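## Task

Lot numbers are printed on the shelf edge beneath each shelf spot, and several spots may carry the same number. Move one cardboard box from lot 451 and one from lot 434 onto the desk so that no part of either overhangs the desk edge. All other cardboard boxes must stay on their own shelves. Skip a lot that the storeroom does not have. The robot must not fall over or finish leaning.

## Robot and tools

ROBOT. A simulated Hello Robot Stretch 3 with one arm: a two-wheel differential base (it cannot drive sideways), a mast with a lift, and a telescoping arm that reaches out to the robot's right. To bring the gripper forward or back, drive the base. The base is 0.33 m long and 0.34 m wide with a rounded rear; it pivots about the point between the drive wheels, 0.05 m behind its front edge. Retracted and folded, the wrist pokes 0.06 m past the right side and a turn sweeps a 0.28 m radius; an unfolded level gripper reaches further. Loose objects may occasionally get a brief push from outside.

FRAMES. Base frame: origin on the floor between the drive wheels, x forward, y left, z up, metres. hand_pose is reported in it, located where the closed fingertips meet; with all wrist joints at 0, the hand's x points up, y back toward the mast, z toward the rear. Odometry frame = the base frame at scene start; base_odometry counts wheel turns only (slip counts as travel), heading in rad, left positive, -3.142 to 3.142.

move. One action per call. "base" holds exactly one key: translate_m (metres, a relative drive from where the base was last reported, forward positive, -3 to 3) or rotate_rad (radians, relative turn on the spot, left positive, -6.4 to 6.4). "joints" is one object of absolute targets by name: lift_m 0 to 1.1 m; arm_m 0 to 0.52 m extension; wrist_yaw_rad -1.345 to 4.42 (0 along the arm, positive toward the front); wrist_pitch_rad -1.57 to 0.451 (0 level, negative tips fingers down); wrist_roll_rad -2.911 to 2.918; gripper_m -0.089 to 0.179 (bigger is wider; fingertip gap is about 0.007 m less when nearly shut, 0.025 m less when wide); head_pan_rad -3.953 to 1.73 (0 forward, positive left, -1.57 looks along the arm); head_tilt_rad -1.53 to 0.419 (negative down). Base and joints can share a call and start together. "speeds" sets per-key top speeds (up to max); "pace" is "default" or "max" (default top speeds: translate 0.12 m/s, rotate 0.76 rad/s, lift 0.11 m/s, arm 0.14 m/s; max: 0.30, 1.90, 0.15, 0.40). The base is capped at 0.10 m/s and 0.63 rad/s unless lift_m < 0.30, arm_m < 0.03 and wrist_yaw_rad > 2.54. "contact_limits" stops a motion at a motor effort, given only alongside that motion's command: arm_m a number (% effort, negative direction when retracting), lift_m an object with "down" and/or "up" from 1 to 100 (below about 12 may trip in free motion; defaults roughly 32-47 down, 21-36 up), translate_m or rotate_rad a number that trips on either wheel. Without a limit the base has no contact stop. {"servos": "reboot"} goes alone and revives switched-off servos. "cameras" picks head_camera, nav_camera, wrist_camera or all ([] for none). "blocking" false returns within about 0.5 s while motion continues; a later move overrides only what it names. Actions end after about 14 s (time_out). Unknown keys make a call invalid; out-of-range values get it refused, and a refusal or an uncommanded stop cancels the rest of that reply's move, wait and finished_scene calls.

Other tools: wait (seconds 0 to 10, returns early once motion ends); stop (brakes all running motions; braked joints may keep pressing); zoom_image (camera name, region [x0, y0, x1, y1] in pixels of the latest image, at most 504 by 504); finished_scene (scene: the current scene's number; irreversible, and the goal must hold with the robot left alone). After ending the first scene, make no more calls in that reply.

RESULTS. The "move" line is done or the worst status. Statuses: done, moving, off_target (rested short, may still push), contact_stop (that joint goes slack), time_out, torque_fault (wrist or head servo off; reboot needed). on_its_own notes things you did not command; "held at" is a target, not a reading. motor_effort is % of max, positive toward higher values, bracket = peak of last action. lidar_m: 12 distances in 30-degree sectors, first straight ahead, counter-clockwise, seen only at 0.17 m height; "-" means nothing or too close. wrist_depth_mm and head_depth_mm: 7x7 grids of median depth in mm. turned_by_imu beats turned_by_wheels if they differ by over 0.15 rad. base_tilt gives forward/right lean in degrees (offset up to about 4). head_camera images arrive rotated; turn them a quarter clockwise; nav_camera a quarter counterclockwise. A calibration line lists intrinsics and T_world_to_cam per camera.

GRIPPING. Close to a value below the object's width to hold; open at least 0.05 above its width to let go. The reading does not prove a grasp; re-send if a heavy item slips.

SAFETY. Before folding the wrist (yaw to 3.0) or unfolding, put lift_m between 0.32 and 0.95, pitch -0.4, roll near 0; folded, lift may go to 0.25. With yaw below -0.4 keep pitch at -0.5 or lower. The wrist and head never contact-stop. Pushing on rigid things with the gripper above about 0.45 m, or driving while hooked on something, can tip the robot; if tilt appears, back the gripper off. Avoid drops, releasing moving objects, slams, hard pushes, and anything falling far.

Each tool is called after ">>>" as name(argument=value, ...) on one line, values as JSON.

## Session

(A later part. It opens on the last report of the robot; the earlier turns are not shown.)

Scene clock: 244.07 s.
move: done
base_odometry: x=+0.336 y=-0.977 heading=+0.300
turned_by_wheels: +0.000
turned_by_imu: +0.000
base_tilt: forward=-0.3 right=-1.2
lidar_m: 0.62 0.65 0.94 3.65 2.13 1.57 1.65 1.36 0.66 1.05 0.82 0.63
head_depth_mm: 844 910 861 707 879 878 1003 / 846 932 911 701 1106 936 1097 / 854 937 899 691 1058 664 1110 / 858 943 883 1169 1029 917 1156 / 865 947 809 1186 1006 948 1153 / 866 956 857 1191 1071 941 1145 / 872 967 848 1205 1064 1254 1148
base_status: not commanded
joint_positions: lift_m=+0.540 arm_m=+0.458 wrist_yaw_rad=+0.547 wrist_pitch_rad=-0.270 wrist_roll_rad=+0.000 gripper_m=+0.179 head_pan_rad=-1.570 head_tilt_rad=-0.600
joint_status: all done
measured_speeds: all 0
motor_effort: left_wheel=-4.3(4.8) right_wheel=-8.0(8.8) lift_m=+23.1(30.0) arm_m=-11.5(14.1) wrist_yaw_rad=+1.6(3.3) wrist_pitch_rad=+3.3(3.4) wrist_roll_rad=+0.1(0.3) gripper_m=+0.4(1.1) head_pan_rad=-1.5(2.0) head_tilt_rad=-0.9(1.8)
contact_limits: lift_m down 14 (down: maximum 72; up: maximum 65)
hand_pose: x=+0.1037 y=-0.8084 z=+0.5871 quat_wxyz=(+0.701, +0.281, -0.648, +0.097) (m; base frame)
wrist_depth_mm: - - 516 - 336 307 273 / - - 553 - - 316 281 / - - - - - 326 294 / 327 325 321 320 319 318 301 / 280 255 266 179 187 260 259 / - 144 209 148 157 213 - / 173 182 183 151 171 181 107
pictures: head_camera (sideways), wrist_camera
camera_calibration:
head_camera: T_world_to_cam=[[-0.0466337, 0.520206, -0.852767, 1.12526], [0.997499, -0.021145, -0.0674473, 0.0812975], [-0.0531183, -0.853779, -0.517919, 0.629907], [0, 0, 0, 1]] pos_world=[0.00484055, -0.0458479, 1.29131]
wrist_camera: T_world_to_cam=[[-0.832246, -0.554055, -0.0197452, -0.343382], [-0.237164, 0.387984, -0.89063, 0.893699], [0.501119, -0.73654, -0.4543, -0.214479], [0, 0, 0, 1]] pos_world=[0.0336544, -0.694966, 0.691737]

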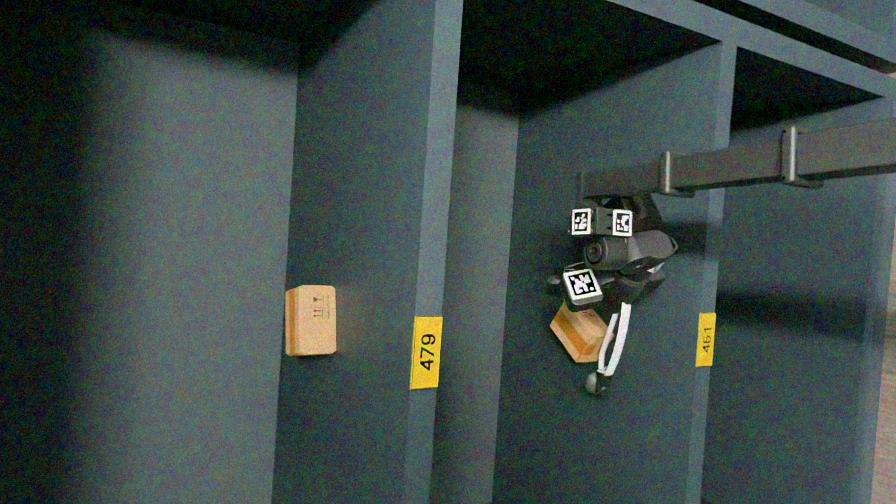

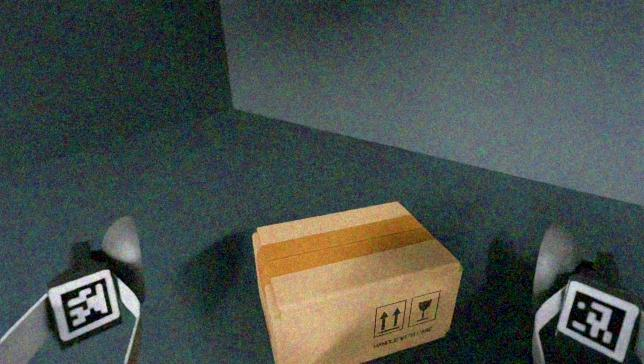

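>>> move(joints={"arm_m": 0.472}, cameras=[])

>>> move(joints={"gripper_m": 0.05}, cameras=["wrist_camera"])

>>> move(joints={"lift_m": 0.62}, cameras=["wrist_camera"])

Scene clock: 251.33 s.
move: done
base_odometry: x=+0.336 y=-0.977 heading=+0.300
turned_by_wheels: +0.000
turned_by_imu: +0.000
base_tilt: forward=-0.4 right=-1.2
lidar_m: 0.62 0.65 0.93 3.64 2.14 1.57 1.65 1.36 0.67 1.05 0.81 0.63
head_depth_mm: 846 917 856 706 878 875 999 / 847 934 914 699 1103 936 1091 / 855 938 896 693 1058 680 1108 / 858 945 885 1176 849 925 1161 / 865 950 807 1188 1009 945 1145 / 869 957 858 1193 1068 939 1143 / 871 961 845 1208 1067 1250 1147
base_status: not commanded
joint_positions: lift_m=+0.540 arm_m=+0.472 wrist_yaw_rad=+0.547 wrist_pitch_rad=-0.270 wrist_roll_rad=+0.000 gripper_m=+0.179 head_pan_rad=-1.570 head_tilt_rad=-0.600
joint_status: all done
measured_speeds: all 0
motor_effort: left_wheel=-4.4(4.8) right_wheel=-8.1(8.6) lift_m=+23.9(24.4) arm_m=+12.4(14.5) wrist_yaw_rad=+2.6(3.1) wrist_pitch_rad=+3.3(3.4) wrist_roll_rad=+0.0(0.3) gripper_m=+0.5(1.0) head_pan_rad=-0.3(1.2) head_tilt_rad=+0.2(0.8)
contact_limits: lift_m down 14 (down: maximum 72; up: maximum 65)
hand_pose: x=+0.1037 y=-0.8224 z=+0.5871 quat_wxyz=(+0.701, +0.281, -0.648, +0.097) (m; base frame)
wrist_depth_mm: - - 503 - 328 296 261 / - - 543 - - 309 270 / - - - - - 319 283 / 325 323 323 321 320 318 296 / 280 254 265 179 241 262 258 / - 144 202 151 150 213 - / 173 183 177 137 158 181 107
pictures: none
No camera images: "cameras" was empty.

Scene clock: 253.17 s.
move: done
base_odometry: x=+0.336 y=-0.977 heading=+0.300
turned_by_wheels: +0.000
turned_by_imu: +0.000
base_tilt: forward=-0.4 right=-1.2
lidar_m: 0.62 0.65 0.94 3.64 2.14 1.57 1.65 1.36 0.66 1.05 0.81 0.63
head_depth_mm: 844 912 862 708 880 878 1002 / 846 934 909 700 1103 933 1088 / 852 936 899 693 1063 681 1111 / 854 944 885 1178 849 920 1155 / 863 952 806 1185 996 945 1150 / 867 958 857 1191 1070 938 1146 / 875 959 845 1202 1061 1250 1137
base_status: not commanded
joint_positions: lift_m=+0.540 arm_m=+0.472 wrist_yaw_rad=+0.548 wrist_pitch_rad=-0.270 wrist_roll_rad=+0.000 gripper_m=+0.051 head_pan_rad=-1.570 head_tilt_rad=-0.600
joint_status: all done
measured_speeds: all 0
motor_effort: left_wheel=-4.3(5.0) right_wheel=-7.6(8.5) lift_m=+23.9(24.7) arm_m=+7.6(12.6) wrist_yaw_rad=+1.0(2.6) wrist_pitch_rad=+3.3(3.4) wrist_roll_rad=+0.1(0.3) gripper_m=-15.6(89.6) head_pan_rad=-0.2(1.0) head_tilt_rad=+0.4(0.9)
contact_limits: lift_m down 14 (down: maximum 72; up: maximum 65)
hand_pose: x=+0.1039 y=-0.8223 z=+0.5871 quat_wxyz=(+0.701, +0.282, -0.648, +0.098) (m; base frame)
wrist_depth_mm: - - 506 - 330 294 261 / - - 535 - - 309 271 / - - - - - 321 282 / 326 323 323 320 317 318 296 / 268 266 165 179 178 262 260 / 218 218 136 151 145 213 212 / 189 172 132 141 160 124 180
pictures: wrist_camera
camera_calibration:
wrist_camera: T_world_to_cam=[[-0.831579, -0.555055, -0.0197576, -0.35178], [-0.237619, 0.387701, -0.890632, 0.898971], [0.50201, -0.735936, -0.454296, -0.224445], [0, 0, 0, 1]] pos_world=[0.0337531, -0.708966, 0.691737]

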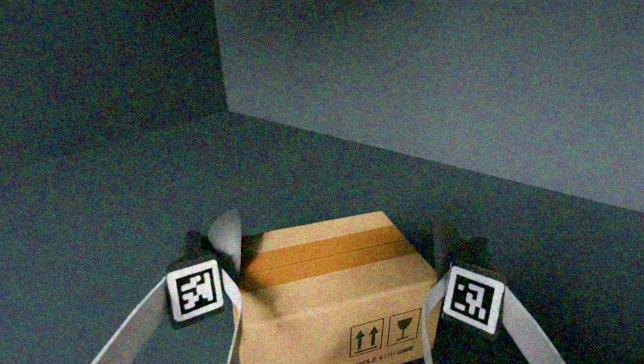

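Scene clock: 254.73 s.
move: done
base_odometry: x=+0.336 y=-0.977 heading=+0.300
turned_by_wheels: +0.000
turned_by_imu: +0.000
base_tilt: forward=-0.4 right=-1.2
lidar_m: 0.62 0.65 0.93 3.64 2.14 1.57 1.65 1.36 0.67 1.05 0.81 0.63
head_depth_mm: 845 911 858 708 880 876 1003 / 850 930 911 699 1106 904 460 / 852 935 897 692 728 870 1130 / 860 945 884 1173 757 952 1157 / 862 951 810 1182 978 943 1152 / 867 954 855 1198 1068 937 1146 / 874 964 846 1206 1057 1257 1151
base_status: not commanded
joint_positions: lift_m=+0.620 arm_m=+0.472 wrist_yaw_rad=+0.548 wrist_pitch_rad=-0.274 wrist_roll_rad=+0.000 gripper_m=+0.051 head_pan_rad=-1.570 head_tilt_rad=-0.600
joint_status: all done
measured_speeds: all 0
motor_effort: left_wheel=-4.5(4.8) right_wheel=-7.8(8.4) lift_m=+31.7(34.2) arm_m=+3.1(7.8) wrist_yaw_rad=+0.9(2.2) wrist_pitch_rad=+3.9(4.0) wrist_roll_rad=+0.0(0.6) gripper_m=-15.2(15.8) head_pan_rad=-0.1(1.4) head_tilt_rad=+0.9(1.2)
hand_pose: x=+0.1037 y=-0.8220 z=+0.6663 quat_wxyz=(+0.701, +0.283, -0.648, +0.097) (m; base frame)
wrist_depth_mm: - - 507 - 331 293 260 / - - 538 - - 309 271 / - - 578 - - 322 284 / - - - - - 328 296 / - - 154 172 171 338 310 / 317 - 136 151 145 309 308 / 284 259 131 141 157 255 269
pictures: wrist_camera
camera_calibration:
wrist_camera: T_world_to_cam=[[-0.831587, -0.555038, -0.0199086, -0.350078], [-0.239252, 0.39035, -0.889036, 0.970572], [0.50122, -0.734548, -0.457404, -0.184877], [0, 0, 0, 1]] pos_world=[0.0337552, -0.70897, 0.77134]

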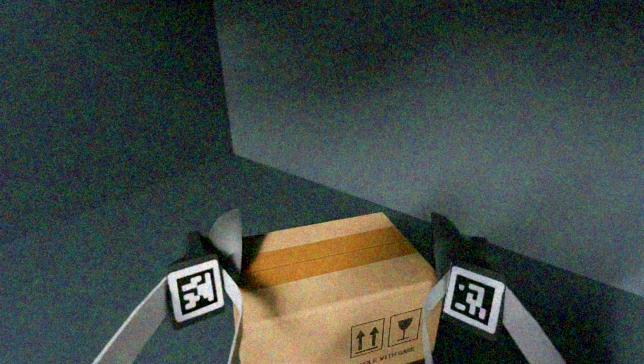

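>>> move(joints={"arm_m": 0.0}, cameras=[])

>>> move(base={"translate_m": -0.3}, joints={"lift_m": 0.85, "wrist_yaw_rad": 0}, cameras=[])

>>> move(base={"rotate_rad": -1.61}, joints={"head_tilt_rad": -0.5}, cameras=["head_camera","nav_camera"])

>>> move(base={"translate_m": -1.3})

Scene clock: 275.10 s.
move: done
base_odometry: x=+0.336 y=-0.977 heading=+0.300
turned_by_wheels: +0.000
turned_by_imu: +0.000
base_tilt: forward=-0.4 right=-1.2
lidar_m: 0.61 0.65 0.94 3.64 2.14 1.57 1.65 1.36 0.66 1.05 0.81 0.63
head_depth_mm: 847 916 860 710 876 877 1000 / 851 930 911 702 1102 938 1117 / 855 938 901 693 1096 930 1157 / 861 942 884 1171 1084 951 1162 / 863 950 809 1185 1083 948 1146 / 868 956 860 1195 1068 941 597 / 874 965 847 1201 1063 1256 1144
base_status: not commanded
joint_positions: lift_m=+0.620 arm_m=+0.001 wrist_yaw_rad=+0.548 wrist_pitch_rad=-0.274 wrist_roll_rad=+0.000 gripper_m=+0.051 head_pan_rad=-1.570 head_tilt_rad=-0.600
joint_status: all done
measured_speeds: all 0
motor_effort: left_wheel=-4.4(4.8) right_wheel=-8.0(8.6) lift_m=+27.2(32.2) arm_m=-12.6(15.7) wrist_yaw_rad=+1.6(2.5) wrist_pitch_rad=+3.9(4.0) wrist_roll_rad=-0.1(0.3) gripper_m=-14.9(15.7) head_pan_rad=+0.3(0.9) head_tilt_rad=+2.1(2.3)
hand_pose: x=+0.1037 y=-0.3506 z=+0.6663 quat_wxyz=(+0.701, +0.283, -0.648, +0.097) (m; base frame)
wrist_depth_mm: 440 - - - - - - / 450 - - - - - - / 454 - - - - - - / - - - - - - - / - - 153 172 171 - - / - - 136 151 145 122 - / - - 130 141 154 118 -
pictures: none
No camera images: "cameras" was empty.

Scene clock: 279.23 s.
move: done
base_odometry: x=+0.049 y=-1.066 heading=+0.300
turned_by_wheels: +0.000
turned_by_imu: +0.000
base_tilt: forward=-0.4 right=-1.2
lidar_m: 0.91 0.97 1.38 3.66 1.36 1.39 1.35 1.09 1.05 0.58 1.09 0.93
head_depth_mm: 830 909 925 670 1114 912 1260 / 459 506 789 665 1107 905 - / 462 516 575 646 749 481 331 / 842 924 827 648 1012 305 301 / 848 931 872 678 1078 870 1156 / 850 937 860 1177 1073 936 1144 / 858 942 849 1184 1063 936 1144
base_status: done
joint_positions: lift_m=+0.850 arm_m=+0.001 wrist_yaw_rad=+0.003 wrist_pitch_rad=-0.274 wrist_roll_rad=+0.000 gripper_m=+0.051 head_pan_rad=-1.570 head_tilt_rad=-0.600
joint_status: all done
measured_speeds: all 0
motor_effort: left_wheel=-3.3(12.1) right_wheel=-8.2(11.4) lift_m=+30.2(35.2) arm_m=-8.3(12.7) wrist_yaw_rad=-2.6(6.6) wrist_pitch_rad=+3.9(4.1) wrist_roll_rad=+0.1(0.3) gripper_m=-15.1(15.8) head_pan_rad=+0.8(1.2) head_tilt_rad=+2.9(3.3)
hand_pose: x=-0.0208 y=-0.3857 z=+0.8962 quat_wxyz=(+0.701, +0.098, -0.700, -0.096) (m; base frame)
wrist_depth_mm: - - - - 296 - - / - - - - 314 - - / 915 - - - 337 - - / - - - - 364 - - / - - 153 172 171 - - / - - 136 151 145 - - / - - 131 141 154 118 -
pictures: none
No camera images: "cameras" was empty.

Scene clock: 282.90 s.
move: done
base_odometry: x=+0.049 y=-1.066 heading=-1.309
turned_by_wheels: -1.610
turned_by_imu: -1.584
base_tilt: forward=-0.3 right=-1.2
lidar_m: 0.58 1.08 0.94 0.91 0.96 1.35 3.66 1.37 1.39 1.35 1.09 1.06
head_depth_mm: 1110 1201 1288 1419 1573 1632 1333 / 1108 1202 1302 1431 1579 1627 1318 / 1117 1205 1305 1440 1585 1608 296 / 1120 1211 1318 1448 1590 1604 285 / 1127 1217 1322 1445 1607 1587 1265 / 1126 1223 1329 1471 1642 1581 1299 / 1145 1238 1352 1493 1638 1575 1293
base_status: done
joint_positions: lift_m=+0.850 arm_m=+0.001 wrist_yaw_rad=+0.003 wrist_pitch_rad=-0.274 wrist_roll_rad=+0.000 gripper_m=+0.051 head_pan_rad=-1.570 head_tilt_rad=-0.498
joint_status: all done
measured_speeds: all 0
motor_effort: left_wheel=+7.7(11.8) right_wheel=-9.9(13.2) lift_m=+27.7(31.1) arm_m=-12.7(13.3) wrist_yaw_rad=-2.5(4.6) wrist_pitch_rad=+3.9(4.1) wrist_roll_rad=+0.1(0.3) gripper_m=-14.7(16.0) head_pan_rad=+1.6(1.6) head_tilt_rad=-0.6(5.0)
hand_pose: x=-0.0208 y=-0.3857 z=+0.8962 quat_wxyz=(+0.701, +0.098, -0.700, -0.096) (m; base frame)
wrist_depth_mm: - - - - - 969 - / - - - - - - - / - - - - - - - / - - - - - - - / - - 165 180 179 - - / - - 136 152 145 - - / - - 131 141 157 - -
pictures: head_camera (sideways), nav_camera (sideways)
camera_calibration:
head_camera: T_world_to_cam=[[-0.0466061, 0.430632, -0.901324, 1.18863], [0.9975, -0.0279177, -0.0649176, 0.0780162], [-0.0531185, -0.902096, -0.428254, 0.513275], [0, 0, 0, 1]] pos_world=[0.00484064, -0.0466601, 1.29622]
nav_camera: T_world_to_cam=[[0.0173567, -0.45439, 0.890634, -1.11603], [-0.999792, -0.0174163, 0.0105984, 0.042523], [0.0106957, -0.890632, -0.454598, 0.544754], [0, 0, 0, 1]] pos_world=[0.0560582, -0.0211954, 1.24117]

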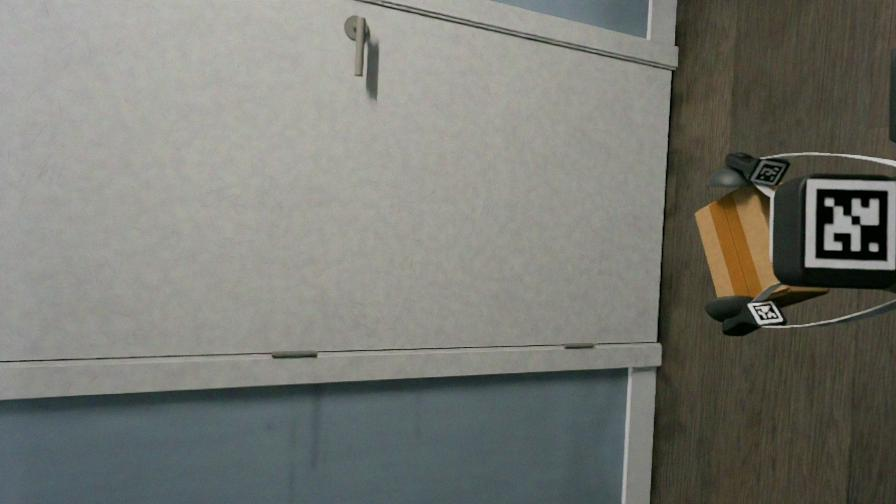

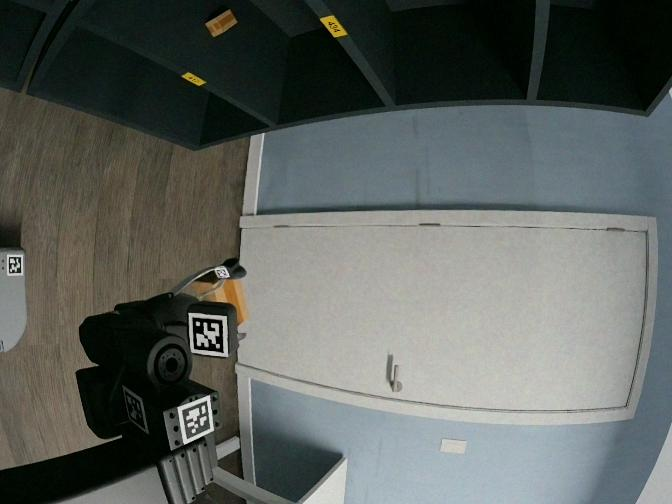

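Scene clock: 297.03 s.
move: done
base_odometry: x=-0.287 y=+0.190 heading=-1.309
turned_by_wheels: +0.000
turned_by_imu: -0.001
base_tilt: forward=-0.4 right=-1.3
lidar_m: 1.87 1.32 0.99 0.96 1.01 1.43 2.40 1.29 0.70 0.90 0.92 1.92
head_depth_mm: 1086 1168 1268 1332 957 760 1262 / 1084 1171 1275 1338 948 754 1251 / 1089 1172 1277 1351 938 723 294 / 1099 1182 1280 1330 933 504 285 / 1100 1184 1290 1322 927 740 1265 / 1094 1189 1290 1310 921 759 1256 / 1100 1189 1308 1405 915 756 1292
base_status: done
joint_positions: lift_m=+0.850 arm_m=+0.001 wrist_yaw_rad=+0.003 wrist_pitch_rad=-0.274 wrist_roll_rad=+0.000 gripper_m=+0.051 head_pan_rad=-1.570 head_tilt_rad=-0.500
joint_status: not commanded
measured_speeds: all 0
motor_effort: left_wheel=-3.6(9.9) right_wheel=-7.6(15.3) lift_m=+24.6(27.5) arm_m=-10.5(13.3) wrist_yaw_rad=-2.9(5.0) wrist_pitch_rad=+4.0(4.1) wrist_roll_rad=-0.2(0.3) gripper_m=-15.2(15.8) head_pan_rad=+2.4(3.0) head_tilt_rad=-4.5(5.6)
hand_pose: x=-0.0208 y=-0.3857 z=+0.8962 quat_wxyz=(+0.701, +0.098, -0.700, -0.096) (m; base frame)
wrist_depth_mm: - - - - - - - / - - - - - - - / - - - - - - - / - - - - - - - / - - 154 172 164 - - / - - 136 151 145 - - / - - 131 141 154 125 -
pictures: head_camera (sideways), nav_camera (sideways), wrist_camera
camera_calibration:
head_camera: T_world_to_cam=[[-0.0465293, 0.432324, -0.900517, 1.18757], [0.997504, -0.0278285, -0.0649006, 0.0779916], [-0.0531181, -0.901289, -0.42995, 0.515474], [0, 0, 0, 1]] pos_world=[0.00484087, -0.0466527, 1.29612]
nav_camera: T_world_to_cam=[[0.0173068, -0.456102, 0.889759, -1.11487], [-0.999793, -0.017414, 0.0105204, 0.0426236], [0.0106959, -0.889757, -0.456309, 0.547076], [0, 0, 0, 1]] pos_world=[0.0560582, -0.0209893, 1.24116]
wrist_camera: T_world_to_cam=[[-0.998884, -0.0428211, -0.0199313, -0.0128337], [-0.00190141, 0.458098, -0.8889, 1.00588], [0.0471942, -0.88787, -0.457668, 0.234826], [0, 0, 0, 1]] pos_world=[-0.0219892, -0.252845, 1.00134]

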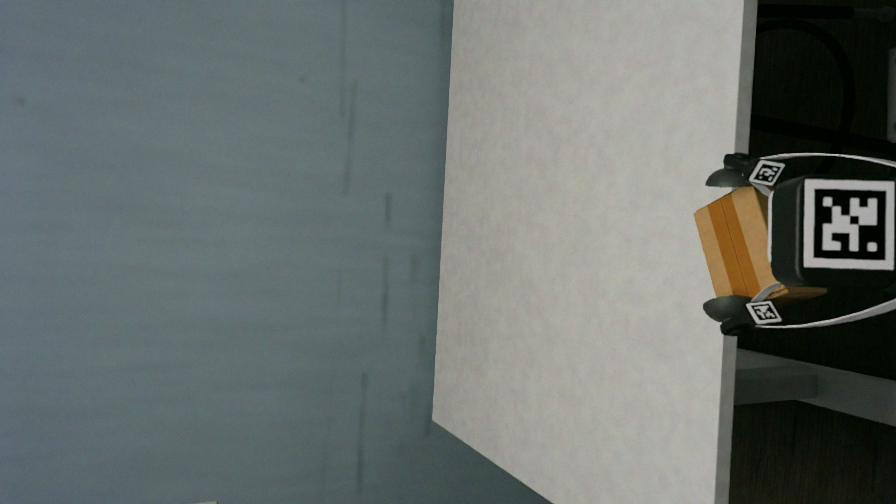

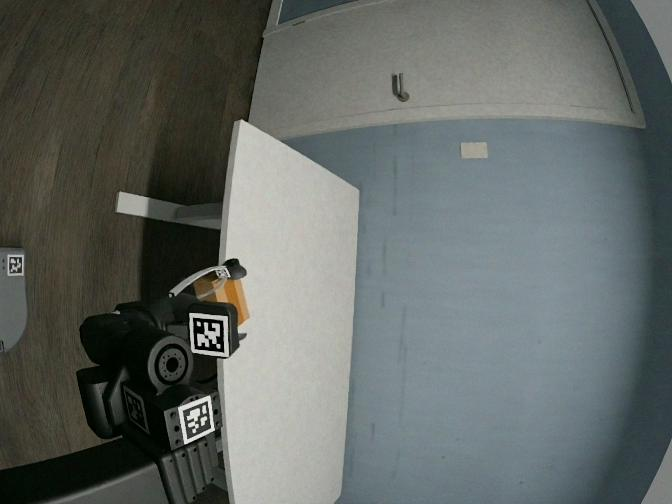

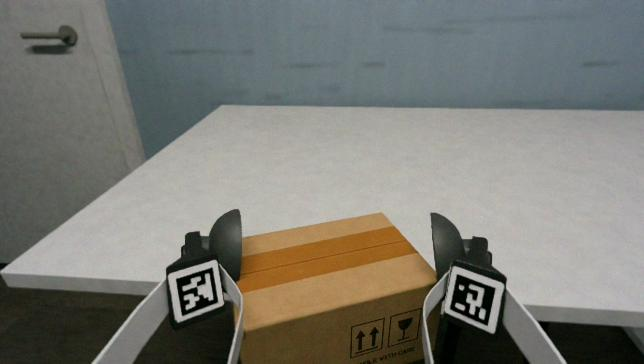

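>>> move(joints={"arm_m": 0.3}, cameras=[])

>>> move(joints={"lift_m": 0.74}, cameras=["wrist_camera"])

>>> move(joints={"lift_m": 0.685}, speeds={"lift_m": 0.03}, contact_limits={"lift_m": {"down": 13}})

Scene clock: 309.73 s.
move: done
base_odometry: x=-0.287 y=+0.190 heading=-1.309
turned_by_wheels: +0.000
turned_by_imu: +0.000
base_tilt: forward=-0.4 right=-1.1
lidar_m: 1.86 1.32 0.99 0.96 1.01 1.42 2.41 1.29 0.69 0.91 0.92 1.92
head_depth_mm: 1078 1168 1268 1343 954 302 - / 1086 1168 1280 1343 389 326 1253 / 1090 1174 1278 1347 448 748 1281 / 1090 1176 1284 1331 473 743 1297 / 1092 1183 1291 1329 924 761 1295 / 1098 1191 1299 1301 921 760 1260 / 1099 1189 1297 1417 914 758 1294
base_status: not commanded
joint_positions: lift_m=+0.850 arm_m=+0.300 wrist_yaw_rad=+0.003 wrist_pitch_rad=-0.274 wrist_roll_rad=+0.000 gripper_m=+0.051 head_pan_rad=-1.570 head_tilt_rad=-0.500
joint_status: all done
measured_speeds: all 0
motor_effort: left_wheel=-4.0(4.6) right_wheel=-7.5(8.6) lift_m=+25.7(25.8) arm_m=+13.6(15.4) wrist_yaw_rad=-2.1(4.3) wrist_pitch_rad=+3.9(4.1) wrist_roll_rad=-0.5(0.5) gripper_m=-15.0(15.7) head_pan_rad=+2.8(3.5) head_tilt_rad=-4.6(5.1)
hand_pose: x=-0.0208 y=-0.6851 z=+0.8962 quat_wxyz=(+0.701, +0.098, -0.700, -0.096) (m; base frame)
wrist_depth_mm: - - - - - - - / - - - - - - - / 836 - - - - - - / 911 - - - - - - / - - 154 172 164 - - / - - 136 151 145 - - / - - 131 141 154 118 -
pictures: none
No camera images: "cameras" was empty.

Scene clock: 311.57 s.
move: done
base_odometry: x=-0.287 y=+0.190 heading=-1.309
turned_by_wheels: +0.000
turned_by_imu: +0.000
base_tilt: forward=-0.2 right=-1.3
lidar_m: 1.87 1.32 0.99 0.96 1.01 1.43 2.41 1.29 0.69 0.90 0.92 1.93
head_depth_mm: 1084 1165 1266 1338 958 758 1177 / 1087 1172 1274 1343 950 436 354 / 1091 1174 1280 1345 940 494 1282 / 1094 1187 1279 1335 933 524 1305 / 1099 1181 1289 1315 925 764 1300 / 1100 1189 1300 1302 919 760 1257 / 1099 1189 1301 1411 915 756 1282
base_status: not commanded
joint_positions: lift_m=+0.740 arm_m=+0.300 wrist_yaw_rad=+0.003 wrist_pitch_rad=-0.274 wrist_roll_rad=+0.000 gripper_m=+0.051 head_pan_rad=-1.570 head_tilt_rad=-0.500
joint_status: all done
measured_speeds: all 0
motor_effort: left_wheel=-4.3(4.5) right_wheel=-7.3(8.2) lift_m=+24.4(26.8) arm_m=+12.1(13.9) wrist_yaw_rad=-3.3(4.8) wrist_pitch_rad=+4.0(4.1) wrist_roll_rad=-0.2(0.3) gripper_m=-15.3(15.6) head_pan_rad=+3.1(3.7) head_tilt_rad=-3.9(5.1)
hand_pose: x=-0.0208 y=-0.6851 z=+0.7861 quat_wxyz=(+0.701, +0.098, -0.700, -0.096) (m; base frame)
wrist_depth_mm: - - - - - - - / - - - - - - - / 824 - - - - - - / - - - - - - - / - - 154 172 164 - - / - - 136 151 145 - - / - - 130 141 154 118 -
pictures: wrist_camera
camera_calibration:
wrist_camera: T_world_to_cam=[[-0.998884, -0.0428183, -0.0199471, -0.0278332], [-0.00189878, 0.458337, -0.888777, 1.04519], [0.0471984, -0.887747, -0.457906, -0.0811108], [0, 0, 0, 1]] pos_world=[-0.0219892, -0.552245, 0.891241]

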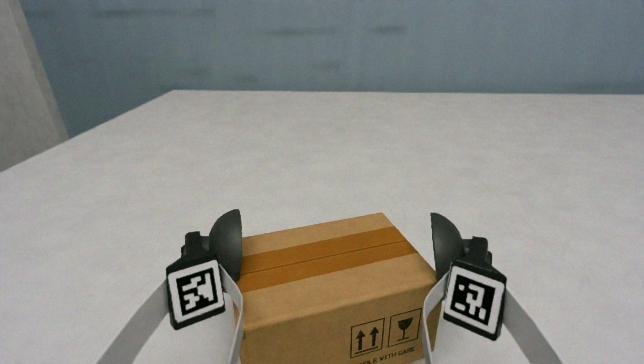

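Scene clock: 313.83 s.
move: done
base_odometry: x=-0.287 y=+0.190 heading=-1.309
turned_by_wheels: +0.000
turned_by_imu: +0.000
base_tilt: forward=-0.3 right=-1.4
lidar_m: 1.87 1.31 0.99 0.96 1.01 1.42 2.41 1.29 0.69 0.91 0.92 1.93
head_depth_mm: 1084 1171 1266 1348 955 756 1265 / 1087 1167 1275 1353 948 728 405 / 1085 1174 1274 1342 945 521 1242 / 1092 1178 1280 1332 937 541 1275 / 1095 1181 1288 1321 930 763 1304 / 1099 1195 1294 1311 920 758 1261 / 1103 1194 1303 1405 914 758 1289
base_status: not commanded
joint_positions: lift_m=+0.685 arm_m=+0.300 wrist_yaw_rad=+0.003 wrist_pitch_rad=-0.132 wrist_roll_rad=+0.000 gripper_m=+0.051 head_pan_rad=-1.570 head_tilt_rad=-0.500
joint_status: all done
measured_speeds: all 0
on_its_own: wrist_pitch_rad is at rest, and its effort (-22.3) is outside its rest range (-8 to +12)
motor_effort: left_wheel=-3.9(4.4) right_wheel=-7.6(8.4) lift_m=+11.4(25.5) arm_m=+11.0(12.5) wrist_yaw_rad=-2.4(4.6) wrist_pitch_rad=-22.3(22.6) wrist_roll_rad=+0.1(0.3) gripper_m=-15.1(15.5) head_pan_rad=+3.8(3.9) head_tilt_rad=-3.8(4.9)
contact_limits: lift_m down 13 (down: maximum 72; up: maximum 65)
hand_pose: x=-0.0208 y=-0.6958 z=+0.7661 quat_wxyz=(+0.706, +0.048, -0.705, -0.046) (m; base frame)
wrist_depth_mm: - - - - - - - / - - - - - - - / 828 - - - - - - / - - - - - - - / - - 153 169 159 - - / - - 133 144 143 - - / - - 128 137 150 107 -
pictures: head_camera (sideways), nav_camera (sideways), wrist_camera
camera_calibration:
head_camera: T_world_to_cam=[[-0.0465256, 0.432404, -0.900479, 1.18752], [0.997504, -0.0278227, -0.064899, 0.0779897], [-0.0531164, -0.90125, -0.430031, 0.515581], [0, 0, 0, 1]] pos_world=[0.00484089, -0.0466523, 1.29611]
nav_camera: T_world_to_cam=[[0.0173066, -0.456182, 0.889718, -1.11482], [-0.999793, -0.017415, 0.0105186, 0.0426259], [0.010696, -0.889716, -0.456389, 0.547175], [0, 0, 0, 1]] pos_world=[0.0560582, -0.020989, 1.24115]
wrist_camera: T_world_to_cam=[[-0.998875, -0.0453068, -0.014019, -0.0349204], [-0.00160126, 0.327647, -0.944799, 0.984368], [0.0473991, -0.943713, -0.327351, -0.238722], [0, 0, 0, 1]] pos_world=[-0.0219897, -0.549393, 0.851394]

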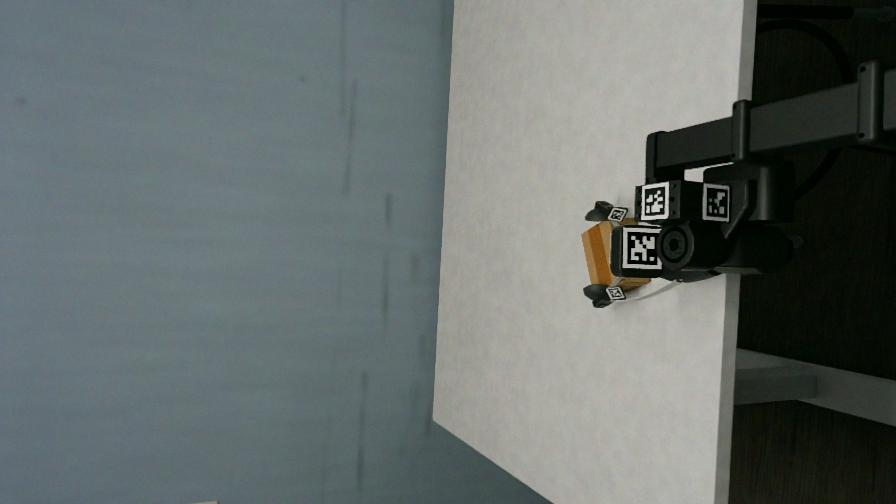

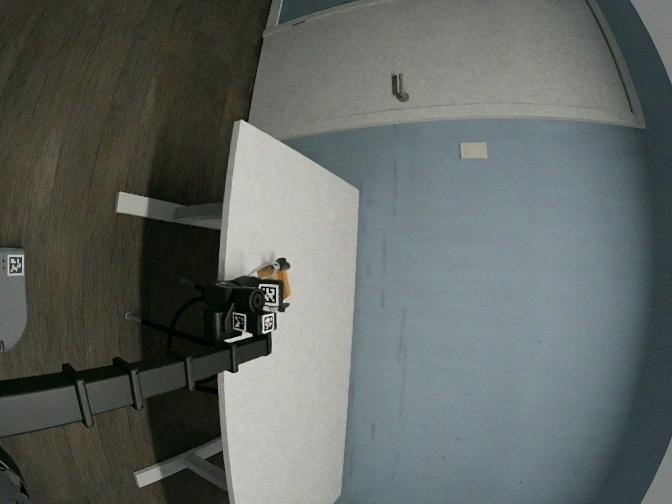

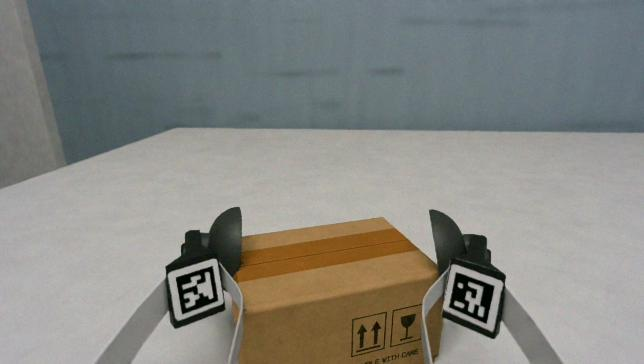

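>>> move(joints={"lift_m": 0.706}, cameras=[])

>>> move(joints={"gripper_m": 0.179}, cameras=["wrist_camera"])

>>> move(joints={"lift_m": 0.82}, cameras=["wrist_camera"])

>>> move(joints={"arm_m": 0.0, "wrist_pitch_rad": -0.4}, pace="max", cameras=["head_camera"])

Scene clock: 322.47 s.
move: done
base_odometry: x=-0.287 y=+0.190 heading=-1.309
turned_by_wheels: +0.000
turned_by_imu: +0.000
base_tilt: forward=-0.2 right=-1.2
lidar_m: 1.86 1.32 0.99 0.96 1.01 1.43 2.41 1.29 0.69 0.90 0.92 1.92
head_depth_mm: 1083 1172 1274 1330 955 758 1267 / 1082 1170 1277 1350 947 704 385 / 1091 1173 1285 1340 943 504 1251 / 1089 1183 1287 1338 935 533 1304 / 1095 1182 1291 1320 930 765 1292 / 1103 1186 1297 1302 918 758 1264 / 1105 1193 1296 1419 913 756 1282
base_status: not commanded
joint_positions: lift_m=+0.706 arm_m=+0.300 wrist_yaw_rad=+0.003 wrist_pitch_rad=-0.201 wrist_roll_rad=+0.000 gripper_m=+0.051 head_pan_rad=-1.570 head_tilt_rad=-0.500
joint_status: all done
measured_speeds: all 0
on_its_own: wrist_pitch_rad is at rest, and its effort (-9.5) is outside its rest range (-8 to +12)
motor_effort: left_wheel=-3.6(4.4) right_wheel=-6.8(7.9) lift_m=+26.8(28.6) arm_m=+7.8(8.6) wrist_yaw_rad=-4.0(4.0) wrist_pitch_rad=-9.5(22.1) wrist_roll_rad=+0.0(0.3) gripper_m=-14.8(15.5) head_pan_rad=+3.4(4.0) head_tilt_rad=-3.1(4.2)
hand_pose: x=-0.0208 y=-0.6913 z=+0.7700 quat_wxyz=(+0.704, +0.072, -0.703, -0.070) (m; base frame)
wrist_depth_mm: - - - - - - - / - - - - - - - / 824 - - - - - - / - - - - - - - / - - 154 170 169 - - / - - 132 149 143 - - / - - 132 142 155 108 -
pictures: none
No camera images: "cameras" was empty.

Scene clock: 324.30 s.
move: done
base_odometry: x=-0.287 y=+0.190 heading=-1.309
turned_by_wheels: +0.000
turned_by_imu: +0.000
base_tilt: forward=-0.3 right=-1.1
lidar_m: 1.86 1.32 0.99 0.96 1.01 1.43 2.41 1.29 0.69 0.90 0.91 1.92
head_depth_mm: 1085 1174 1274 1333 961 757 1259 / 1087 1171 1273 1351 949 706 385 / 1087 1176 1272 1348 939 506 1249 / 1088 1184 1288 1337 934 534 1296 / 1094 1189 1284 1324 929 765 1298 / 1096 1186 1288 1302 921 762 1263 / 1106 1187 1298 1398 912 757 1288
base_status: not commanded
joint_positions: lift_m=+0.706 arm_m=+0.300 wrist_yaw_rad=+0.002 wrist_pitch_rad=-0.263 wrist_roll_rad=+0.000 gripper_m=+0.179 head_pan_rad=-1.570 head_tilt_rad=-0.500
joint_status: all done
measured_speeds: all 0
motor_effort: left_wheel=-3.3(4.0) right_wheel=-6.8(7.8) lift_m=+23.1(27.7) arm_m=+6.6(8.2) wrist_yaw_rad=-2.1(3.8) wrist_pitch_rad=+2.0(9.6) wrist_roll_rad=-0.1(0.3) gripper_m=+0.5(84.0) head_pan_rad=+3.2(4.0) head_tilt_rad=-2.8(3.9)
hand_pose: x=-0.0211 y=-0.6861 z=+0.7547 quat_wxyz=(+0.701, +0.094, -0.701, -0.093) (m; base frame)
wrist_depth_mm: - - - - - - - / - - - - - - - / - - - - - - - / - - - 182 - - - / - 143 149 149 148 - - / - 126 131 140 152 - - / - - 140 149 - - 105
pictures: wrist_camera
camera_calibration:
wrist_camera: T_world_to_cam=[[-0.998922, -0.0421367, -0.0194873, -0.0285968], [-0.0014907, 0.448659, -0.893702, 1.01482], [0.0464008, -0.892709, -0.448238, -0.106999], [0, 0, 0, 1]] pos_world=[-0.0220883, -0.552033, 0.858431]

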